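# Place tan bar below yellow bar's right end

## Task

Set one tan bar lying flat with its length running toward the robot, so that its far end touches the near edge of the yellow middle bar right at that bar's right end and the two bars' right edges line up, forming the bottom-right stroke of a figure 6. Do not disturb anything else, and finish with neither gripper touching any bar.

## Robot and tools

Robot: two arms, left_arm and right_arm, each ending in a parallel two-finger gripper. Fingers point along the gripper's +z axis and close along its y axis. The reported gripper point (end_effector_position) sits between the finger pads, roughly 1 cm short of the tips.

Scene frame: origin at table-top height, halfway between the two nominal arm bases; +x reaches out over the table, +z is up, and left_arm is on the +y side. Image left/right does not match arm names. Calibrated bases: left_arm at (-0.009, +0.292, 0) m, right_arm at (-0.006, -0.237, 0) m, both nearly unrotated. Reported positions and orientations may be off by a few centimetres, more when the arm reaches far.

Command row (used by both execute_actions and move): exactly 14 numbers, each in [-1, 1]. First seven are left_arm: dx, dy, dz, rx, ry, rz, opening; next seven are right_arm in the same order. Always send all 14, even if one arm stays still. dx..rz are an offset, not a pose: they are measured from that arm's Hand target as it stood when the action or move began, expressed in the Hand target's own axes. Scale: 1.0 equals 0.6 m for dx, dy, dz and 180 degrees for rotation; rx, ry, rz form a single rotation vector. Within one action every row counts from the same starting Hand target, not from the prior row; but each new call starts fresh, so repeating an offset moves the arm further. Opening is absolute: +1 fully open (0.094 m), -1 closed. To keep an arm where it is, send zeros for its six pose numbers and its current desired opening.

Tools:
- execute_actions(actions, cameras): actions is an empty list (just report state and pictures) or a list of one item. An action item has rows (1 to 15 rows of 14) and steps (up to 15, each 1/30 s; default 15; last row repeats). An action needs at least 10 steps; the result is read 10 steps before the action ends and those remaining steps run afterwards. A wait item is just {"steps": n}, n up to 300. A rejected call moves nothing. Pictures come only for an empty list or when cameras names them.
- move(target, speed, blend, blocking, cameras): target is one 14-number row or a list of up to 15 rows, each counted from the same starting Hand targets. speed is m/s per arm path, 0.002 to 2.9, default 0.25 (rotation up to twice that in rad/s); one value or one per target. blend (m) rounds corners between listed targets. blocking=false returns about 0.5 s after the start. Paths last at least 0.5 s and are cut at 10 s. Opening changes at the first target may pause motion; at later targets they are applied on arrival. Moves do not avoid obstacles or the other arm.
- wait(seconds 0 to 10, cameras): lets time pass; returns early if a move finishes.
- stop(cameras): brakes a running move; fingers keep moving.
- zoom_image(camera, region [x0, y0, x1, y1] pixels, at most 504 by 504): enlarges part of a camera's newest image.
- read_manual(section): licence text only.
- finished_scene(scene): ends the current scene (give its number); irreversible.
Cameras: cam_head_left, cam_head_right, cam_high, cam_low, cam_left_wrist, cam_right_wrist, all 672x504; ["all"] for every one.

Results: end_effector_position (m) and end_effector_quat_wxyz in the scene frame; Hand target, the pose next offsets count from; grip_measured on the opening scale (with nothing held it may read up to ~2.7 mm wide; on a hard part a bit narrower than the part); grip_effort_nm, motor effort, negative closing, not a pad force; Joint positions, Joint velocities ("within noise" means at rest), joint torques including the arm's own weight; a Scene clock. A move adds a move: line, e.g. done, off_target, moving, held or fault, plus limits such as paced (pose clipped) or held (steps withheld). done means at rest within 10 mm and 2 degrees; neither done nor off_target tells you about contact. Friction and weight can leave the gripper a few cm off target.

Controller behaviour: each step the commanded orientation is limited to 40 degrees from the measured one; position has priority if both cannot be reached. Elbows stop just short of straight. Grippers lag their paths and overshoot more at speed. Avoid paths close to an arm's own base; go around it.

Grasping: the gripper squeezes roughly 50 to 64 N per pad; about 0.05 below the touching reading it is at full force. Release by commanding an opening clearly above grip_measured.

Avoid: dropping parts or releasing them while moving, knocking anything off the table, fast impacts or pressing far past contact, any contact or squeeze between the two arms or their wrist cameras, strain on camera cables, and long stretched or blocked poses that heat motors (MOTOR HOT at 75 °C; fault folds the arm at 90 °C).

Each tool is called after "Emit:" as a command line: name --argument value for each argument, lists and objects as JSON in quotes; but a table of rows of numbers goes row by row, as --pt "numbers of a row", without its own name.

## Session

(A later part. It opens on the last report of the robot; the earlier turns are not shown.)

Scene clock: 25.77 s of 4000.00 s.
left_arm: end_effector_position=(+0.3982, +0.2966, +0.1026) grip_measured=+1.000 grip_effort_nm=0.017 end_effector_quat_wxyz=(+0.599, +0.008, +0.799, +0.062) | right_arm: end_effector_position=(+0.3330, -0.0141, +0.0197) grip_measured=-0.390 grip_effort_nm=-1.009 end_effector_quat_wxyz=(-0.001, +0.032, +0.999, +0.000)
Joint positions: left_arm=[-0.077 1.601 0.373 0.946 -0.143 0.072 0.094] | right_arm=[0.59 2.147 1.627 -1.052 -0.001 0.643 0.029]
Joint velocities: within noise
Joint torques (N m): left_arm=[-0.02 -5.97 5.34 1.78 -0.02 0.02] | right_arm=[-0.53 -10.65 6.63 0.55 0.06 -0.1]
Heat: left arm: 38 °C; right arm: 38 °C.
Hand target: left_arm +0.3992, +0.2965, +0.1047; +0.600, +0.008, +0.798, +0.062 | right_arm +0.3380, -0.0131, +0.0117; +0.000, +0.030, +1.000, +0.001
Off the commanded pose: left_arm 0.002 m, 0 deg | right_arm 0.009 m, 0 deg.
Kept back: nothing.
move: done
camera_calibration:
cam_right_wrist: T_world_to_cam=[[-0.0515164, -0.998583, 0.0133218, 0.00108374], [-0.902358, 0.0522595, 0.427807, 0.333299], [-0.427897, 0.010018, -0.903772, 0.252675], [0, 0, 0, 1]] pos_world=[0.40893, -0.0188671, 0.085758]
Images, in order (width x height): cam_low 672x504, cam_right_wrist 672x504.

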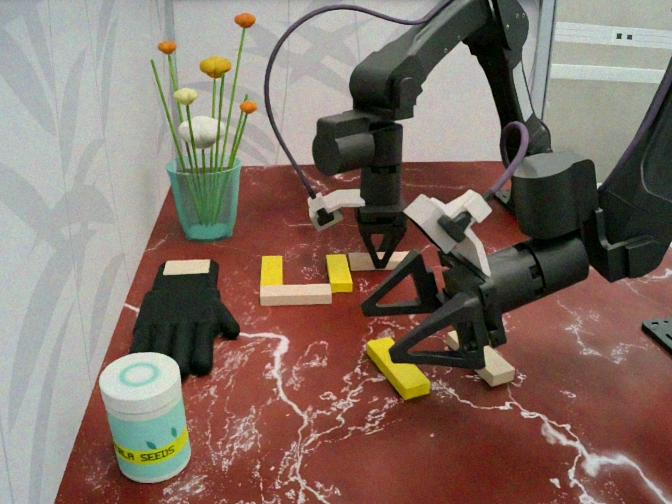

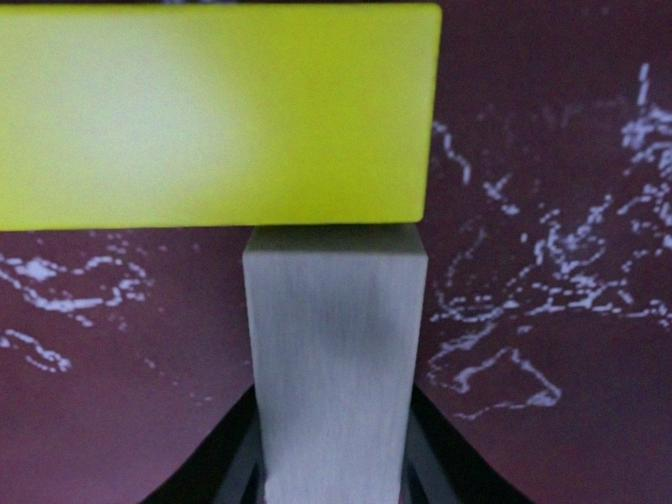

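Emit:
move --target '[0,0,0,0,0,0,1, -0.0058,0,0.0045,0,0,-0.005,-0.45]' --speed 0.05 --cameras '["cam_right_wrist","cam_low"]'

Emit:
zoom_image --camera "cam_low" --region '[240, 200, 440, 320]'

Emit:
zoom_image --camera "cam_right_wrist" --region '[200, 100, 500, 350]'

Scene clock: 27.40 s of 4000.00 s.
left_arm: end_effector_position=(+0.3982, +0.2966, +0.1026) grip_measured=+1.000 grip_effort_nm=0.017 end_effector_quat_wxyz=(+0.599, +0.008, +0.799, +0.062) | right_arm: end_effector_position=(+0.3340, -0.0148, +0.0189) grip_measured=-0.390 grip_effort_nm=-1.018 end_effector_quat_wxyz=(-0.001, +0.024, +1.000, +0.000)
Joint positions: left_arm=[-0.077 1.601 0.373 0.946 -0.143 0.072 0.094] | right_arm=[0.588 2.149 1.627 -1.049 -0.001 0.624 0.029]
Joint velocities: within noise
Joint torques (N m): left_arm=[-0.1 -5.97 5.3 1.79 0.01 0.02] | right_arm=[-0.65 -9.74 7.38 0.5 0.02 -0.14]
Heat: left arm: 38 °C; right arm: 38 °C.
Hand target: left_arm +0.3992, +0.2965, +0.1047; +0.600, +0.008, +0.798, +0.062 | right_arm +0.3415, -0.0133, +0.0091; +0.000, +0.023, +1.000, +0.001
Off the commanded pose: left_arm 0.002 m, 0 deg | right_arm 0.013 m, 0 deg.
Kept back: nothing.
move: off_target (right_arm)
camera_calibration:
cam_right_wrist: T_world_to_cam=[[-0.0346947, -0.999315, 0.012859, -0.00506938], [-0.903367, 0.0368617, 0.427282, 0.334649], [-0.427463, 0.003208, -0.904027, 0.252187], [0, 0, 0, 1]] pos_world=[0.409935, -0.0182106, 0.0850599]
Images, in order (width x height): cam_low 672x504, cam_right_wrist 672x504.

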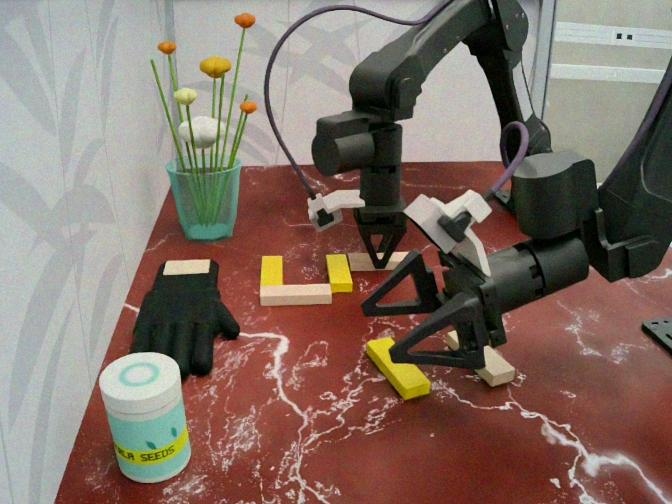

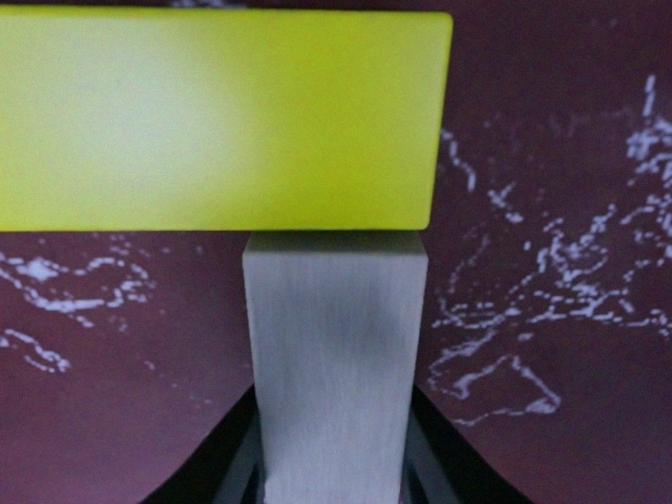

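Scaled by 2.520.

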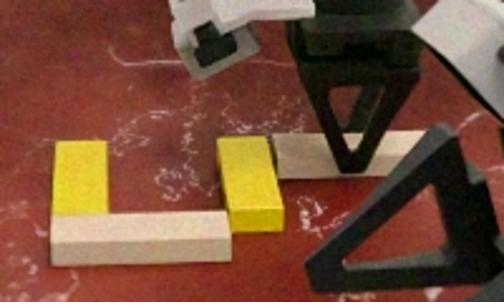

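Scaled by 1.680.

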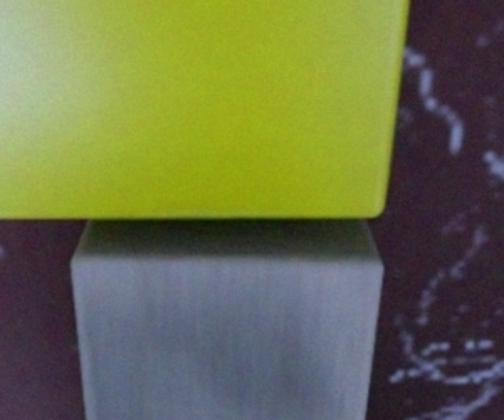

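Emit:
move --target '[0,0,0,0,0,0,1, -0.0067,0,-0.001,0,0,0,-0.45]' --speed 0.05 --cameras '["cam_right_wrist","cam_low"]'

Emit:
zoom_image --camera "cam_low" --region '[240, 200, 440, 320]'

Emit:
zoom_image --camera "cam_right_wrist" --region '[200, 100, 500, 350]'

Scene clock: 28.83 s of 4000.00 s.
left_arm: end_effector_position=(+0.3982, +0.2966, +0.1026) grip_measured=+1.000 grip_effort_nm=0.012 end_effector_quat_wxyz=(+0.599, +0.008, +0.799, +0.062) | right_arm: end_effector_position=(+0.3392, -0.0140, +0.0189) grip_measured=-0.390 grip_effort_nm=-1.013 end_effector_quat_wxyz=(+0.002, +0.023, +1.000, +0.003)
Joint positions: left_arm=[-0.077 1.601 0.373 0.946 -0.143 0.072 0.094] | right_arm=[0.582 2.161 1.645 -1.049 -0.002 0.617 0.029]
Joint velocities: within noise
Joint torques (N m): left_arm=[-0.06 -5.93 5.39 1.81 -0.04 0.01] | right_arm=[-0.8 -9.81 7.84 0.43 0.01 -0.11]
Heat: left arm: 38 °C; right arm: 38 °C.
Hand target: left_arm +0.3992, +0.2965, +0.1047; +0.600, +0.008, +0.798, +0.062 | right_arm +0.3455, -0.0135, +0.0096; +0.000, +0.023, +1.000, +0.001
Off the commanded pose: left_arm 0.002 m, 0 deg | right_arm 0.011 m, 0 deg.
Kept back: nothing.
move: off_target (right_arm)
camera_calibration:
cam_right_wrist: T_world_to_cam=[[-0.0335739, -0.999404, 0.00800443, -0.00436675], [-0.905591, 0.0338086, 0.422803, 0.340156], [-0.422821, 0.00694638, -0.906186, 0.252883], [0, 0, 0, 1]] pos_world=[0.41482, -0.017621, 0.0853755]
Images, in order (width x height): cam_low 672x504, cam_right_wrist 672x504.

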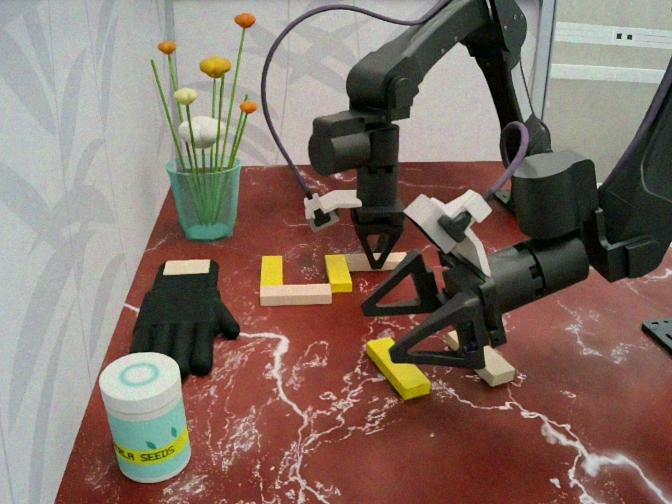

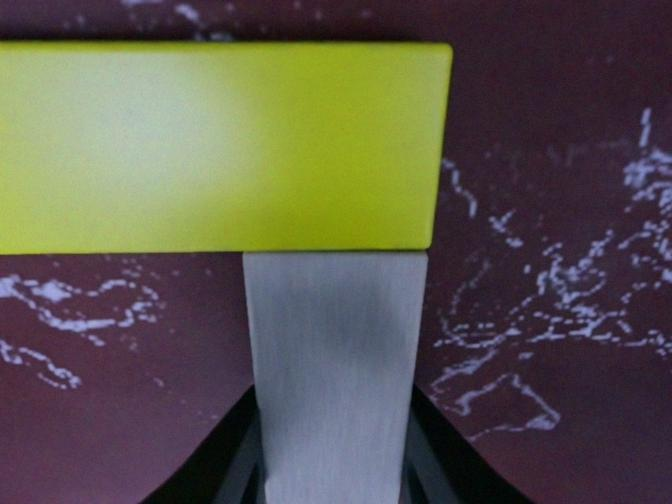

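Scaled by 2.520.

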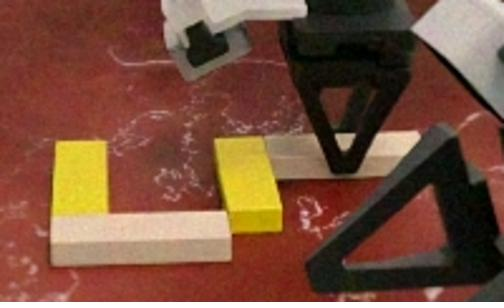

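Scaled by 1.680.

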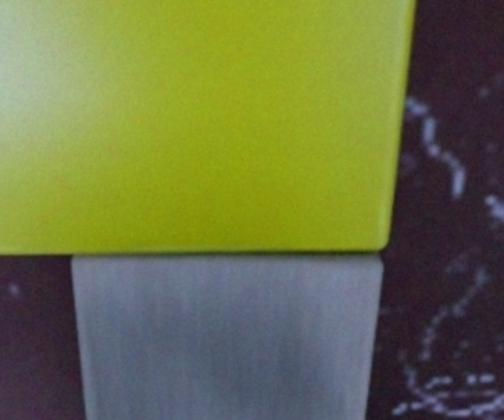

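Emit:
move --pt "0 0 0 0 0 0 1 0 0 -0.001 0 0 0 -0.45" --pt "0 0 0 0 0 0 1 0 0 -0.001 0 0 0 0.2" --pt "0 0 0 0 0 0 1 0 0 -0.13 0 0 0 0.2" --speed '[0.03,0.03,0.12]'

Emit:
zoom_image --camera "cam_low" --region '[240, 200, 440, 320]'

Scene clock: 32.20 s of 4000.00 s.
left_arm: end_effector_position=(+0.3982, +0.2966, +0.1026) grip_measured=+1.000 grip_effort_nm=0.012 end_effector_quat_wxyz=(+0.599, +0.008, +0.799, +0.062) | right_arm: end_effector_position=(+0.3432, -0.0118, +0.0741) grip_measured=+0.198 grip_effort_nm=0.095 end_effector_quat_wxyz=(-0.008, +0.023, +1.000, -0.004)
Joint positions: left_arm=[-0.077 1.601 0.373 0.946 -0.143 0.072 0.094] | right_arm=[0.581 2.168 1.879 -1.301 -0.002 0.617 0.056]
Joint velocities: within noise
Joint torques (N m): left_arm=[-0.02 -5.96 5.3 1.79 -0.02 0.02] | right_arm=[-0.66 -14.89 8.1 0.04 0.07 -0.06]
Heat: left arm: 38 °C; right arm: 39 °C.
Hand target: left_arm +0.3992, +0.2965, +0.1047; +0.600, +0.008, +0.798, +0.062 | right_arm +0.3454, -0.0135, +0.0877; +0.000, +0.023, +1.000, +0.001
Off the commanded pose: left_arm 0.002 m, 0 deg | right_arm 0.014 m, 1 deg.
Kept back: nothing.
move: off_target (right_arm); target 2's new opening was sent with right_arm's hand 0.011 m and 0 deg from that target
camera_calibration:
cam_right_wrist: T_world_to_cam=[[-0.0336685, -0.999184, 0.0223003, -0.00352211], [-0.896453, 0.0400566, 0.441324, 0.315912], [-0.441858, -0.00513246, -0.897071, 0.310287], [0, 0, 0, 1]] pos_world=[0.420184, -0.0145811, 0.139008]

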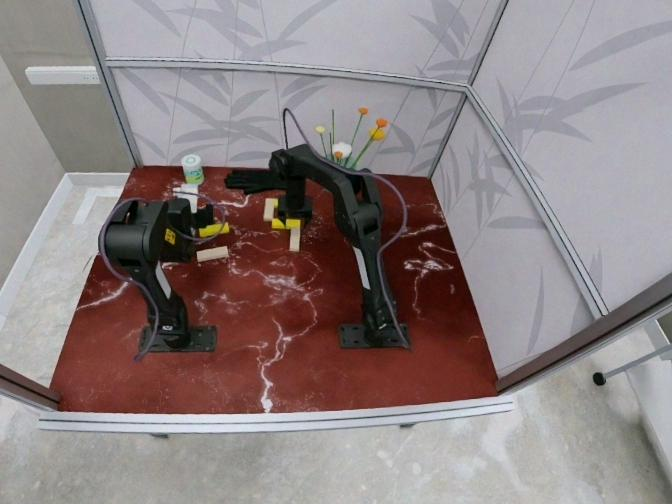

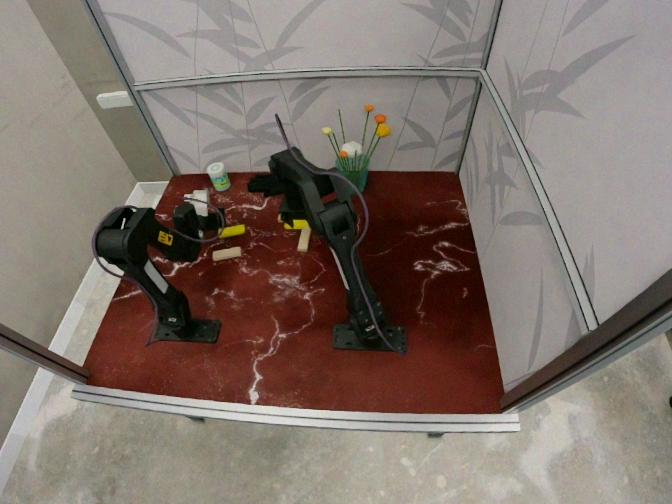

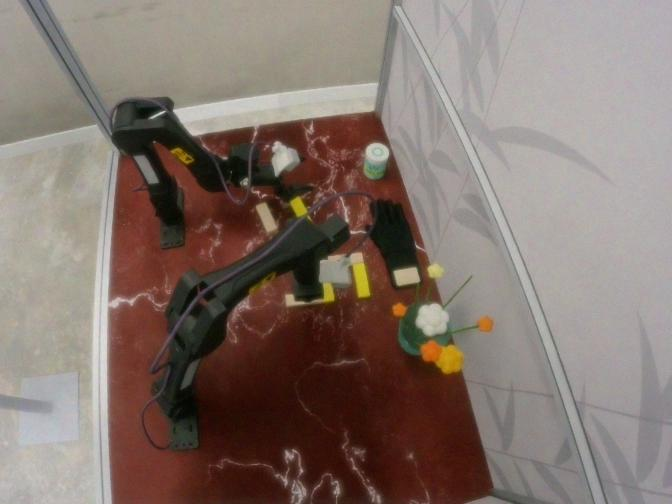

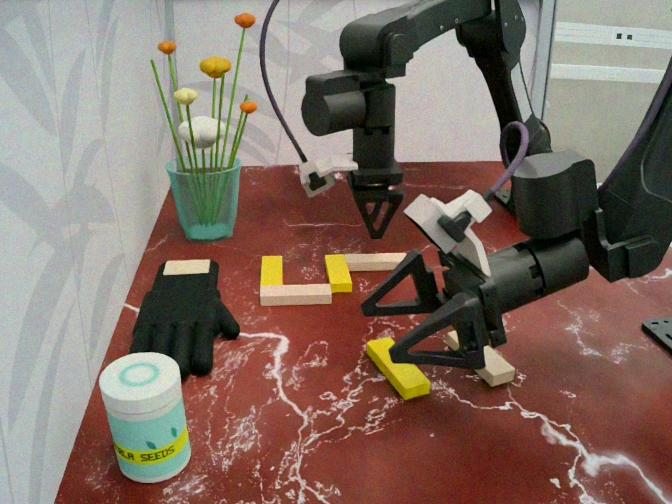

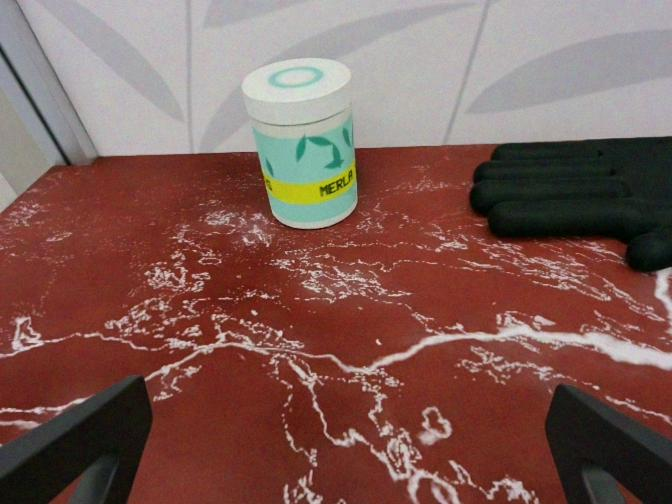

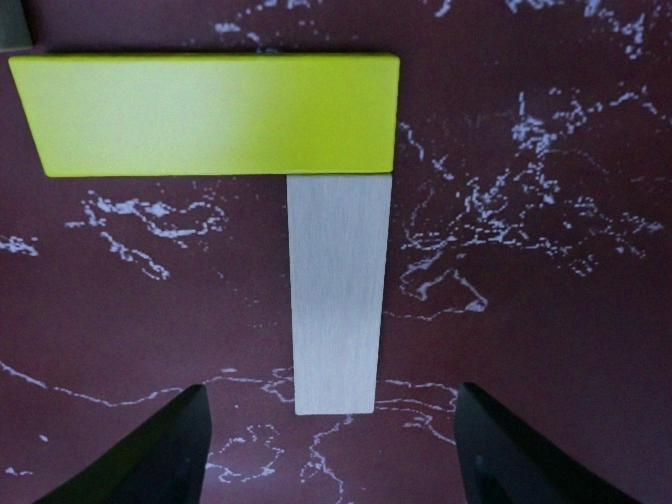

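Scaled by 2.520.

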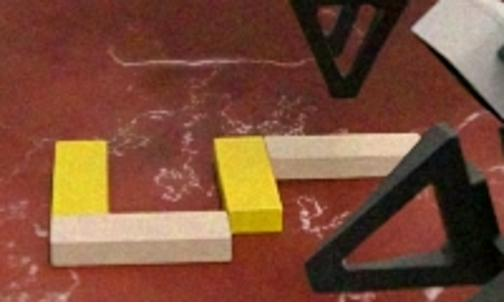

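Emit:
finished_scene --scene 1

The scene is finished: the task was done.


## Next scene

The same job, from a new start.

Emit:
execute_actions --actions '[]' --cameras '["all"]'

Scene clock: 0.00 s of 4000.00 s.
left_arm: end_effector_position=(+0.3826, +0.3089, +0.1205) grip_measured=+1.000 grip_effort_nm=n/a end_effector_quat_wxyz=(+0.626, -0.032, +0.777, +0.059) | right_arm: end_effector_position=(+0.3943, -0.2500, +0.1263) grip_measured=+1.000 grip_effort_nm=n/a end_effector_quat_wxyz=(+0.626, +0.037, +0.776, -0.069)
Joint positions: left_arm=[-0.059 1.521 0.303 1.005 -0.169 0.015 0.094] | right_arm=[0.073 1.53 0.349 0.968 0.215 -0.016 0.094]
Joint velocities: within noise
Joint torques (N m): no reading
Heat: left arm: 31 °C; right arm: 29 °C.
Hand target: left_arm +0.3837, +0.3089, +0.1226; +0.628, -0.033, +0.776, +0.058 | right_arm +0.3954, -0.2501, +0.1298; +0.629, +0.038, +0.773, -0.069
camera_calibration:
cam_left_wrist: T_world_to_cam=[[0.14722, -0.988075, -0.0450946, 0.256434], [-0.625871, -0.0577555, -0.777785, 0.385997], [0.765906, 0.142729, -0.626911, -0.171648], [0, 0, 0, 1]] pos_world=[0.335298, 0.300169, 0.204179]
cam_right_wrist: T_world_to_cam=[[-0.154719, -0.98501, 0.076266, -0.196517], [-0.60606, 0.0336644, -0.794706, 0.388315], [0.780227, -0.169178, -0.602184, -0.18162], [0, 0, 0, 1]] pos_world=[0.346641, -0.23737, 0.214215]

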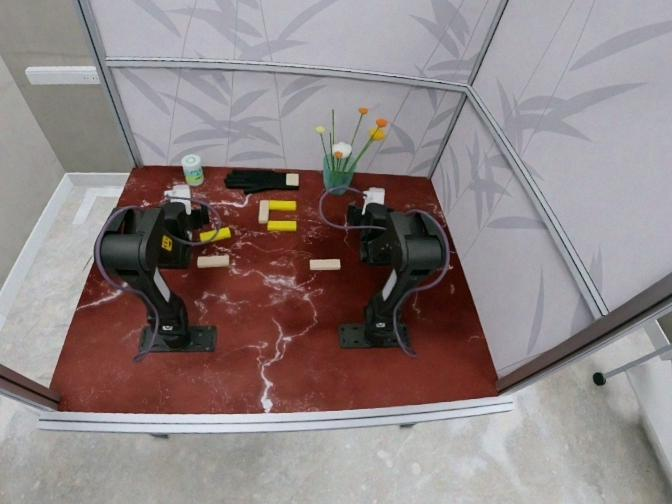

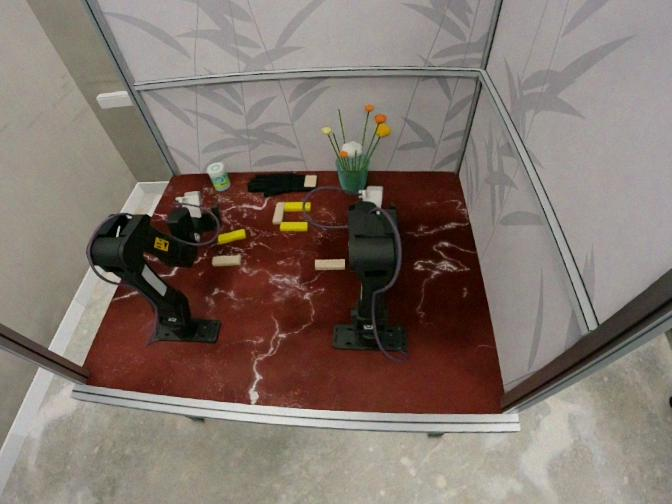

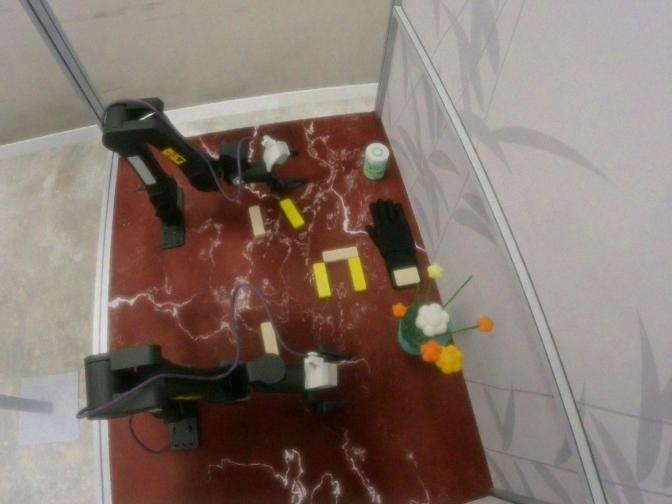

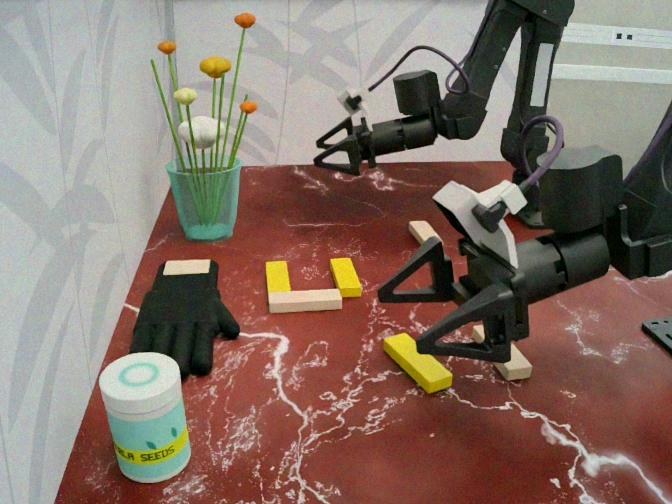

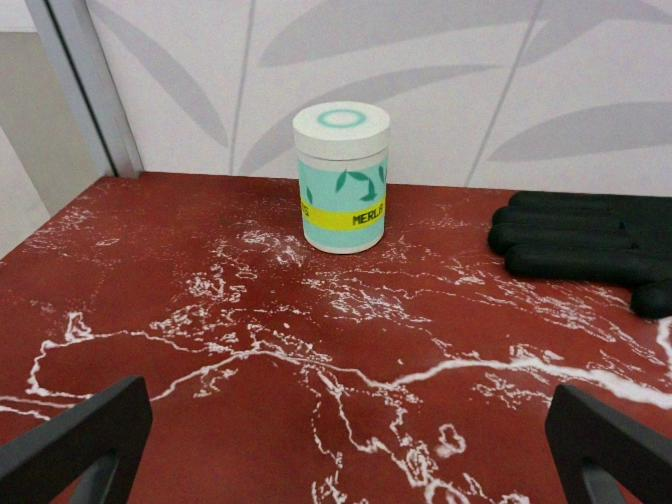

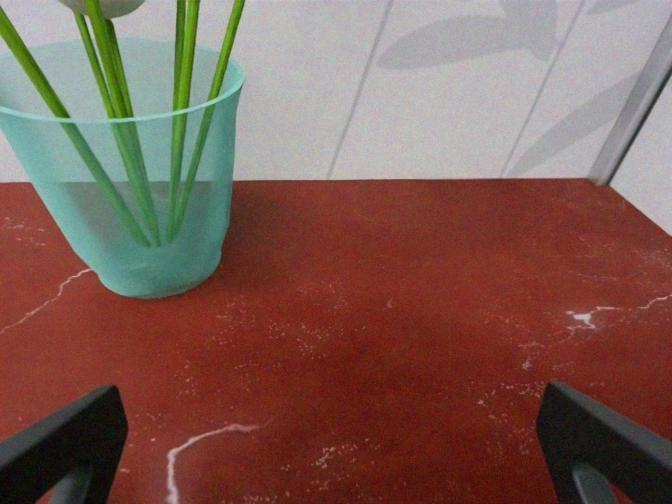

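Emit:
move --target '[0,0,0,0,0,0,1, 0.0628,0.2033,-0.2882,-0.3768,0.3023,-0.4378,1]' --speed 0.4 --cameras '["cam_right_wrist","cam_high"]'

Emit:
zoom_image --camera "cam_high" --region '[250, 230, 400, 380]'

Scene clock: 4.43 s of 4000.00 s.
left_arm: end_effector_position=(+0.3826, +0.3089, +0.1205) grip_measured=+1.000 grip_effort_nm=0.017 end_effector_quat_wxyz=(+0.626, -0.032, +0.777, +0.059) | right_arm: end_effector_position=(+0.2382, -0.1040, +0.1186) grip_measured=+1.000 grip_effort_nm=0.002 end_effector_quat_wxyz=(-0.008, +0.702, -0.712, +0.001)
Joint positions: left_arm=[-0.059 1.521 0.303 1.005 -0.169 0.015 0.094] | right_arm=[0.505 1.58 1.286 -1.261 -0.002 -1.064 0.094]
Joint velocities: within noise
Joint torques (N m): left_arm=[-0.01 -5.18 5.52 1.76 -0.01 0.01] | right_arm=[0.14 -6.13 8.21 0.11 0.08 -0.14]
Heat: left arm: 32 °C; right arm: 30 °C.
Hand target: left_arm +0.3837, +0.3089, +0.1226; +0.628, -0.033, +0.776, +0.058 | right_arm +0.2382, -0.1038, +0.1202; +0.000, +0.707, -0.707, +0.000
Off the commanded pose: left_arm 0.002 m, 0 deg | right_arm 0.002 m, 1 deg.
Kept back: nothing.
move: done
camera_calibration:
cam_right_wrist: T_world_to_cam=[[0.999655, -0.000492228, 0.0262765, -0.242957], [-0.0114147, -0.908728, 0.417233, -0.100747], [0.0236729, -0.417389, -0.90842, 0.150902], [0, 0, 0, 1]] pos_world=[0.238151, -0.0286865, 0.185501]
Images, in order (width x height): cam_high 672x504, cam_right_wrist 672x504.

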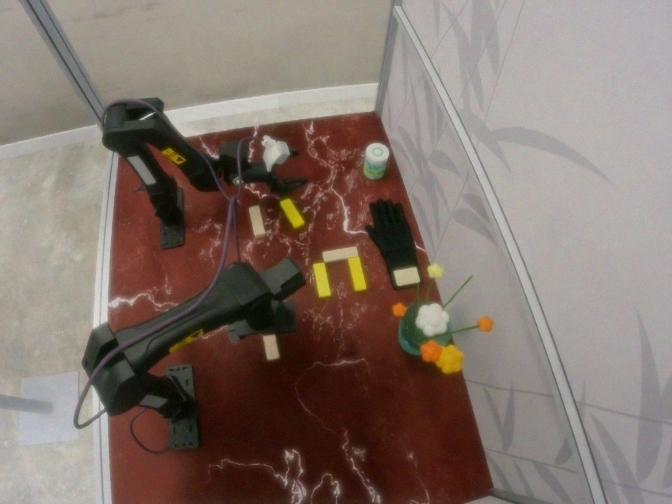

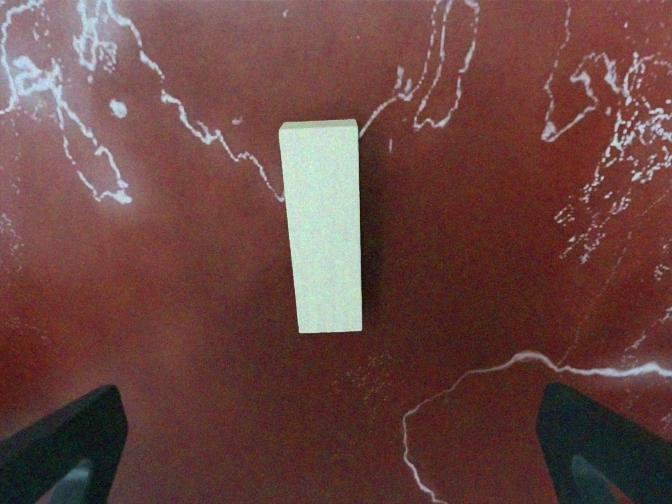

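Scaled by 3.360.

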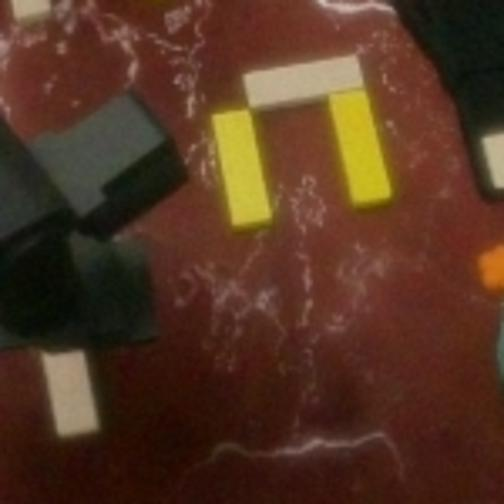

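Emit:
move --pt "0 0 0 0 0 0 1 -0.0038 -0.0017 0.1803 0 0 -0.0128 1" --pt "0 0 0 0 0 0 1 -0.0038 -0.0017 0.1803 0 0 -0.0128 -0.2" --pt "0 0 0 0 0 0 1 -0.0038 -0.0017 0.1803 0 0 -0.0128 -0.45" --pt "0 0 0 0 0 0 1 -0.0038 -0.0017 0.09 0 0 -0.0128 -0.45" --pt "0 0 0 0 0 0 1 -0.168 -0.1263 0.122 0 0 0.5033 -0.45" --speed '[0.12,0.1,0.1,0.15,0.35]' --blend '[0,0,0,0.015,0]' --cameras '["cam_right_wrist","cam_low","cam_head_left"]'

Scene clock: 13.00 s of 4000.00 s.
left_arm: end_effector_position=(+0.3826, +0.3089, +0.1205) grip_measured=+1.000 grip_effort_nm=0.012 end_effector_quat_wxyz=(+0.626, -0.032, +0.777, +0.059) | right_arm: end_effector_position=(+0.3148, -0.0046, +0.0511) grip_measured=-0.389 grip_effort_nm=-1.018 end_effector_quat_wxyz=(+0.009, +0.001, +1.000, +0.007)
Joint positions: left_arm=[-0.059 1.521 0.303 1.005 -0.169 0.015 0.094] | right_arm=[0.636 2.057 1.616 -1.106 -0.001 0.627 0.029]
Joint velocities: within noise
Joint torques (N m): left_arm=[-0.08 -5.19 5.55 1.76 0 0.03] | right_arm=[0.35 -9.91 8.2 0.2 0.06 0.11]
Heat: left arm: 34 °C; right arm: 31 °C.
Hand target: left_arm +0.3837, +0.3089, +0.1226; +0.628, -0.033, +0.776, +0.058 | right_arm +0.3139, -0.0031, +0.0469; +0.000, +0.005, +1.000, +0.000
Off the commanded pose: left_arm 0.002 m, 0 deg | right_arm 0.005 m, 1 deg.
Kept back: nothing.
move: done
camera_calibration:
cam_right_wrist: T_world_to_cam=[[0.0105796, -0.999944, -0.000689049, -0.00953641], [-0.912346, -0.00993481, 0.4093, 0.306792], [-0.409283, -0.00370156, -0.9124, 0.267755], [0, 0, 0, 1]] pos_world=[0.389589, -0.00549683, 0.118723]
Images, in order (width x height): cam_head_left 672x504, cam_low 672x504, cam_right_wrist 672x504.

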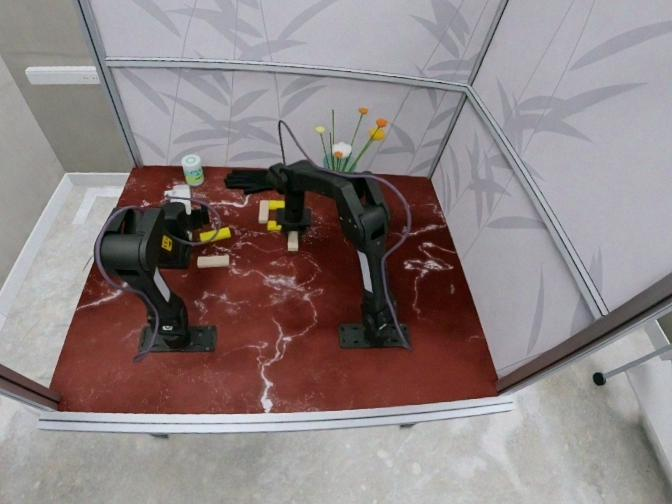

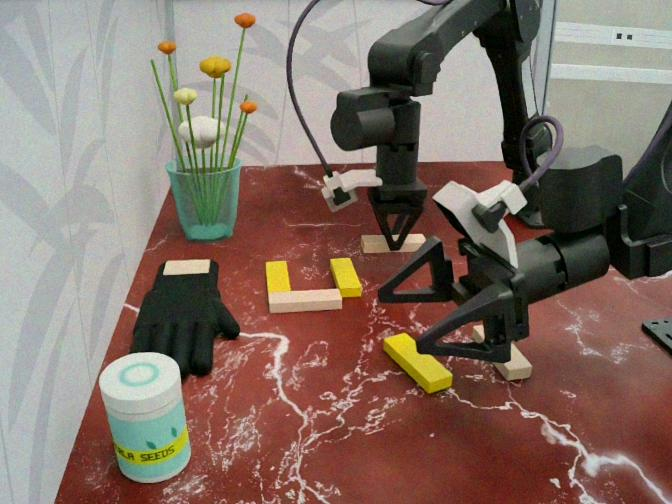

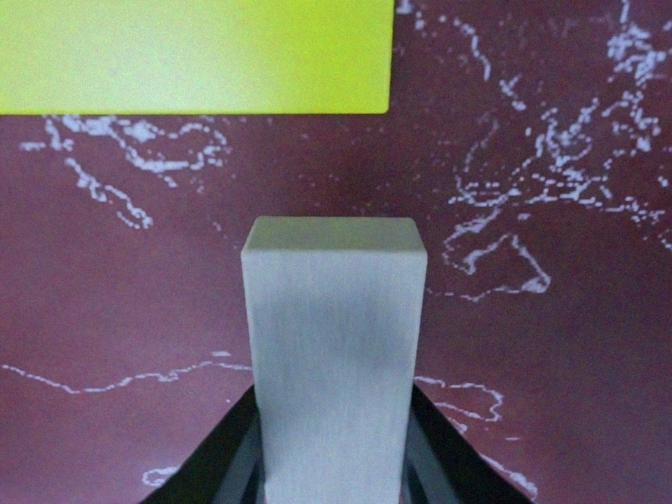

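Emit:
move --target '[0,0,0,0,0,0,1, -0.0233,0.005,0.0583,0,0,-0.0005,-0.45]' --speed 0.08 --cameras '["cam_right_wrist","cam_low"]'

Emit:
zoom_image --camera "cam_right_wrist" --region '[200, 100, 500, 350]'

Scene clock: 15.83 s of 4000.00 s.
left_arm: end_effector_position=(+0.3826, +0.3089, +0.1205) grip_measured=+1.000 grip_effort_nm=0.017 end_effector_quat_wxyz=(+0.626, -0.032, +0.777, +0.059) | right_arm: end_effector_position=(+0.3191, -0.0034, +0.0190) grip_measured=-0.389 grip_effort_nm=-1.013 end_effector_quat_wxyz=(-0.007, +0.004, +1.000, -0.005)
Joint positions: left_arm=[-0.059 1.521 0.303 1.005 -0.169 0.015 0.094] | right_arm=[0.632 2.142 1.616 -1.061 -0.001 0.629 0.029]
Joint velocities: within noise
Joint torques (N m): left_arm=[-0.03 -5.15 5.56 1.76 -0.01 0] | right_arm=[-0.65 -10.59 7.13 0.59 0.05 -0.09]
Heat: left arm: 34 °C; right arm: 31 °C.
Hand target: left_arm +0.3837, +0.3089, +0.1226; +0.628, -0.033, +0.776, +0.058 | right_arm +0.3279, -0.0002, +0.0121; +0.000, +0.004, +1.000, +0.000
Off the commanded pose: left_arm 0.002 m, 0 deg | right_arm 0.012 m, 1 deg.
Kept back: nothing.
move: off_target (right_arm)
camera_calibration:
cam_right_wrist: T_world_to_cam=[[0.00445867, -0.999739, 0.0224198, -0.00690025], [-0.898578, 0.0058323, 0.438774, 0.318892], [-0.43879, -0.0221023, -0.898318, 0.249338], [0, 0, 0, 1]] pos_world=[0.395987, -0.00324737, 0.084218]
Images, in order (width x height): cam_low 672x504, cam_right_wrist 672x504.

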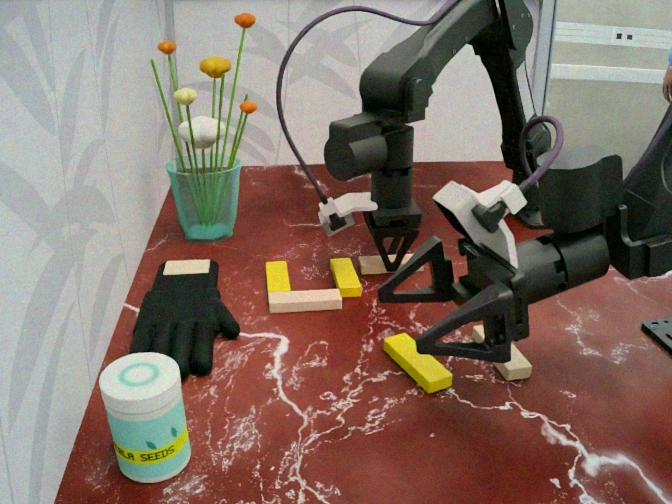

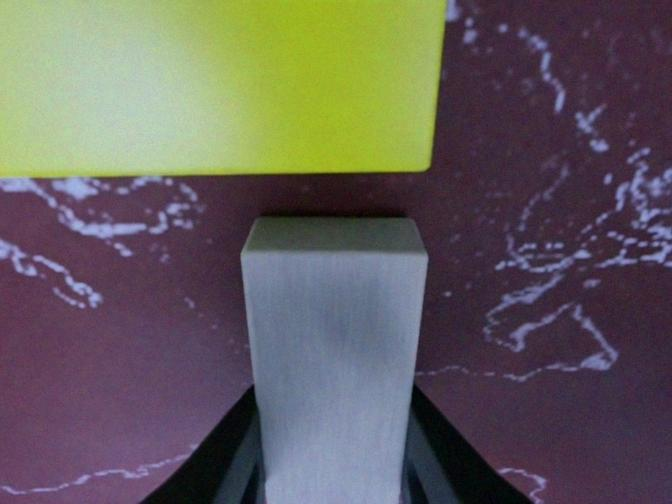

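Scaled by 1.680.

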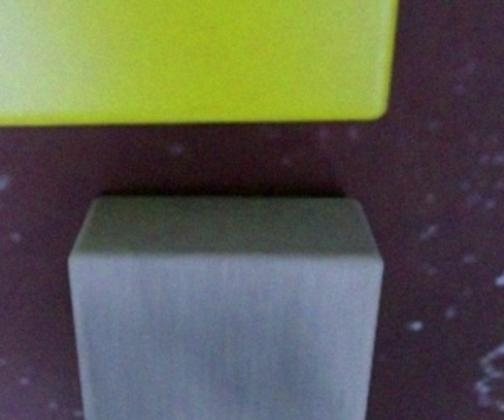

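Emit:
move --target '[0,0,0,0,0,0,1, -0.0175,-0.0035,0,0,0,-0.0045,-0.45]' --speed 0.05 --cameras '["cam_right_wrist","cam_low"]'

Emit:
zoom_image --camera "cam_right_wrist" --region '[200, 100, 500, 350]'

Scene clock: 17.50 s of 4000.00 s.
left_arm: end_effector_position=(+0.3826, +0.3089, +0.1205) grip_measured=+1.000 grip_effort_nm=0.017 end_effector_quat_wxyz=(+0.626, -0.032, +0.777, +0.059) | right_arm: end_effector_position=(+0.3315, -0.0043, +0.0190) grip_measured=-0.389 grip_effort_nm=-1.018 end_effector_quat_wxyz=(-0.001, +0.000, +1.000, +0.000)
Joint positions: left_arm=[-0.059 1.521 0.303 1.005 -0.169 0.015 0.094] | right_arm=[0.612 2.165 1.653 -1.061 -0.001 0.602 0.029]
Joint velocities: within noise
Joint torques (N m): left_arm=[-0.06 -5.23 5.59 1.75 0 -0.01] | right_arm=[-0.46 -10.51 7.77 0.39 0.07 -0.1]
Heat: left arm: 34 °C; right arm: 32 °C.
Hand target: left_arm +0.3837, +0.3089, +0.1226; +0.628, -0.033, +0.776, +0.058 | right_arm +0.3384, -0.0024, +0.0119; +0.000, -0.002, +1.000, +0.000
Off the commanded pose: left_arm 0.002 m, 0 deg | right_arm 0.010 m, 0 deg.
Kept back: nothing.
move: done
camera_calibration:
cam_right_wrist: T_world_to_cam=[[0.0121924, -0.999837, 0.0133213, -0.0102516], [-0.903461, -0.00530622, 0.428638, 0.331911], [-0.428497, -0.0172614, -0.903378, 0.251487], [0, 0, 0, 1]] pos_world=[0.407755, -0.00414774, 0.0850548]
Images, in order (width x height): cam_low 672x504, cam_right_wrist 672x504.

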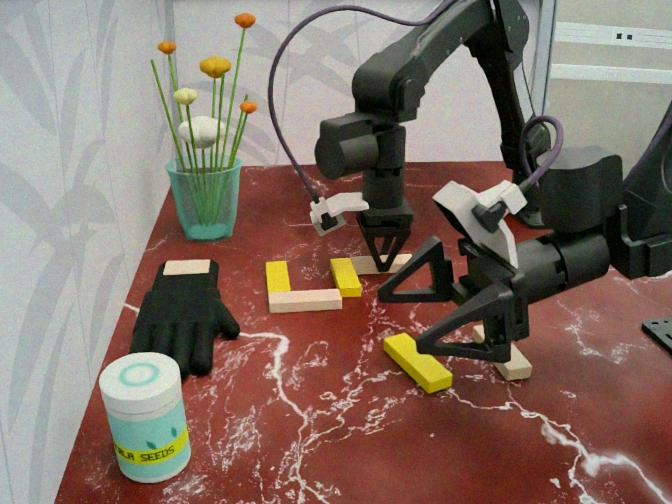

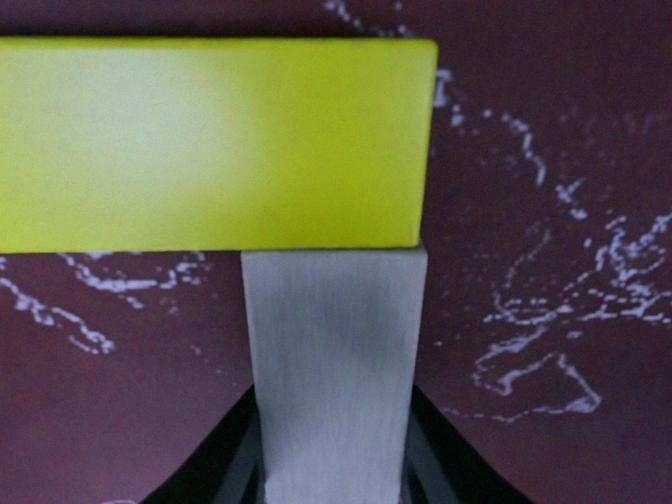

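Scaled by 1.680.

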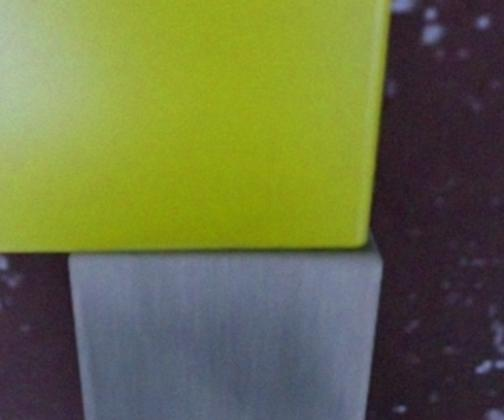

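Emit:
move --target '[0,0,0,0,0,0,1, -0.0022,0.0025,0,0,0,-0.005,-0.45]' --speed 0.05 --cameras '["cam_right_wrist","cam_low"]'

Emit:
zoom_image --camera "cam_right_wrist" --region '[200, 100, 500, 350]'

Emit:
zoom_image --camera "cam_low" --region '[240, 200, 440, 320]'

Scene clock: 18.67 s of 4000.00 s.
left_arm: end_effector_position=(+0.3826, +0.3089, +0.1205) grip_measured=+1.000 grip_effort_nm=0.012 end_effector_quat_wxyz=(+0.626, -0.032, +0.777, +0.059) | right_arm: end_effector_position=(+0.3340, -0.0027, +0.0191) grip_measured=-0.389 grip_effort_nm=-1.013 end_effector_quat_wxyz=(+0.001, -0.007, +1.000, +0.001)
Joint positions: left_arm=[-0.059 1.521 0.303 1.005 -0.169 0.015 0.094] | right_arm=[0.612 2.172 1.664 -1.061 -0.001 0.586 0.029]
Joint velocities: within noise
Joint torques (N m): left_arm=[-0.05 -5.18 5.52 1.76 -0.02 0] | right_arm=[-0.46 -10.36 8.05 0.33 0.07 -0.13]
Heat: left arm: 34 °C; right arm: 32 °C.
Hand target: left_arm +0.3837, +0.3089, +0.1226; +0.628, -0.033, +0.776, +0.058 | right_arm +0.3397, -0.0009, +0.0120; +0.000, -0.010, +1.000, +0.000
Off the commanded pose: left_arm 0.002 m, 0 deg | right_arm 0.009 m, 0 deg.
Kept back: nothing.
move: done
camera_calibration:
cam_right_wrist: T_world_to_cam=[[0.0274639, -0.999564, 0.0108222, -0.013683], [-0.904879, -0.0202589, 0.425187, 0.334492], [-0.424783, -0.0214701, -0.905041, 0.251415], [0, 0, 0, 1]] pos_world=[0.409847, -0.00150274, 0.0854673]
Images, in order (width x height): cam_low 672x504, cam_right_wrist 672x504.

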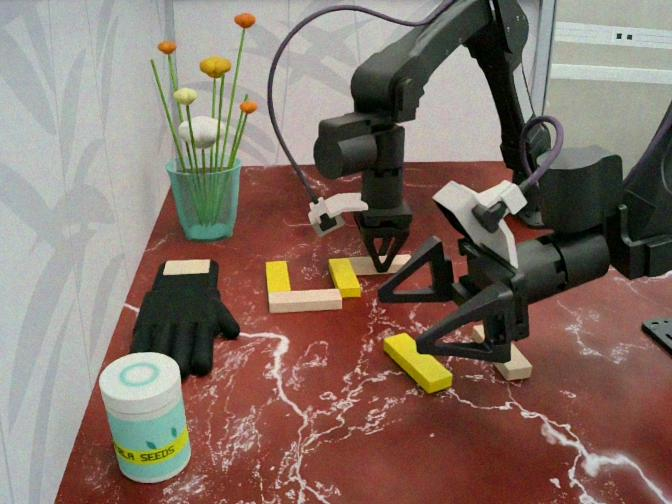

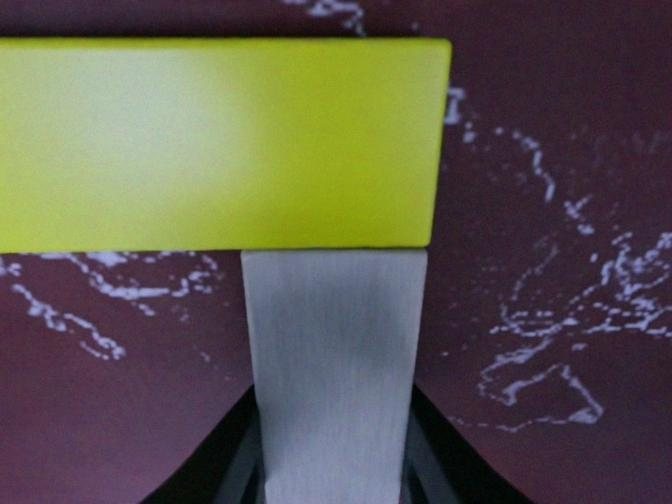

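Scaled by 1.680.

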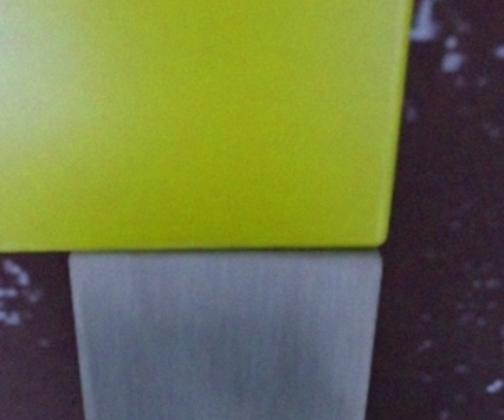

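Scaled by 2.520.

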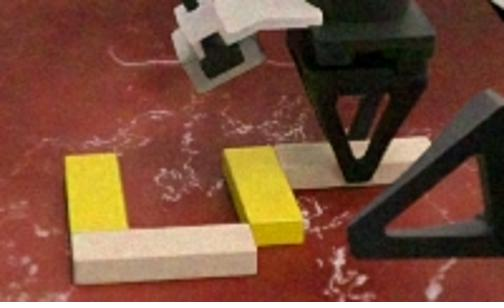

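Emit:
move --pt "0 0 0 0 0 0 1 0 0 -0.001 0 0 0 -0.45" --pt "0 0 0 0 0 0 1 0 0 -0.001 0 0 0 0.2" --pt "0 0 0 0 0 0 1 0 0 -0.12 0 0 0 0.2" --speed '[0.03,0.03,0.12]' --cameras '["cam_right_wrist","cam_low"]'

Emit:
zoom_image --camera "cam_low" --region '[240, 200, 440, 320]'

Scene clock: 21.47 s of 4000.00 s.
left_arm: end_effector_position=(+0.3826, +0.3089, +0.1205) grip_measured=+1.000 grip_effort_nm=0.012 end_effector_quat_wxyz=(+0.626, -0.032, +0.777, +0.059) | right_arm: end_effector_position=(+0.3382, +0.0003, +0.0740) grip_measured=+0.198 grip_effort_nm=0.100 end_effector_quat_wxyz=(-0.005, -0.008, +1.000, -0.003)
Joint positions: left_arm=[-0.059 1.521 0.303 1.005 -0.169 0.015 0.094] | right_arm=[0.612 2.172 1.885 -1.296 -0.001 0.585 0.056]
Joint velocities: within noise
Joint torques (N m): left_arm=[0.03 -5.14 5.56 1.76 -0.02 0.01] | right_arm=[-0.35 -14.28 7.97 0.08 0.05 -0.11]
Heat: left arm: 34 °C; right arm: 34 °C.
Hand target: left_arm +0.3837, +0.3089, +0.1226; +0.628, -0.033, +0.776, +0.058 | right_arm +0.3397, -0.0009, +0.0840; +0.000, -0.010, +1.000, +0.000
Off the commanded pose: left_arm 0.002 m, 0 deg | right_arm 0.010 m, 1 deg.
Kept back: nothing.
move: done
camera_calibration:
cam_right_wrist: T_world_to_cam=[[0.0287501, -0.999417, 0.018415, -0.0124714], [-0.899853, -0.0178555, 0.435829, 0.312603], [-0.435246, -0.0291009, -0.899841, 0.306098], [0, 0, 0, 1]] pos_world=[0.414883, 0.00202528, 0.139429]
Images, in order (width x height): cam_low 672x504, cam_right_wrist 672x504.

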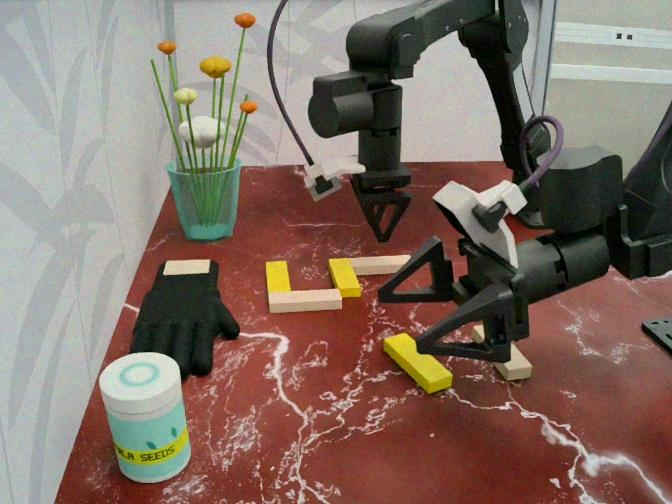

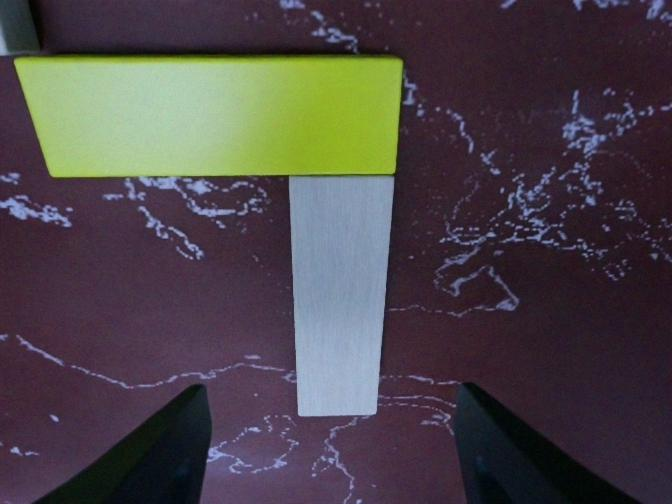

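Scaled by 2.520.

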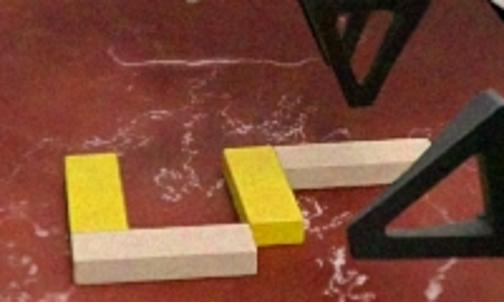

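Emit:
finished_scene --scene 2

The scene is finished: the task was done.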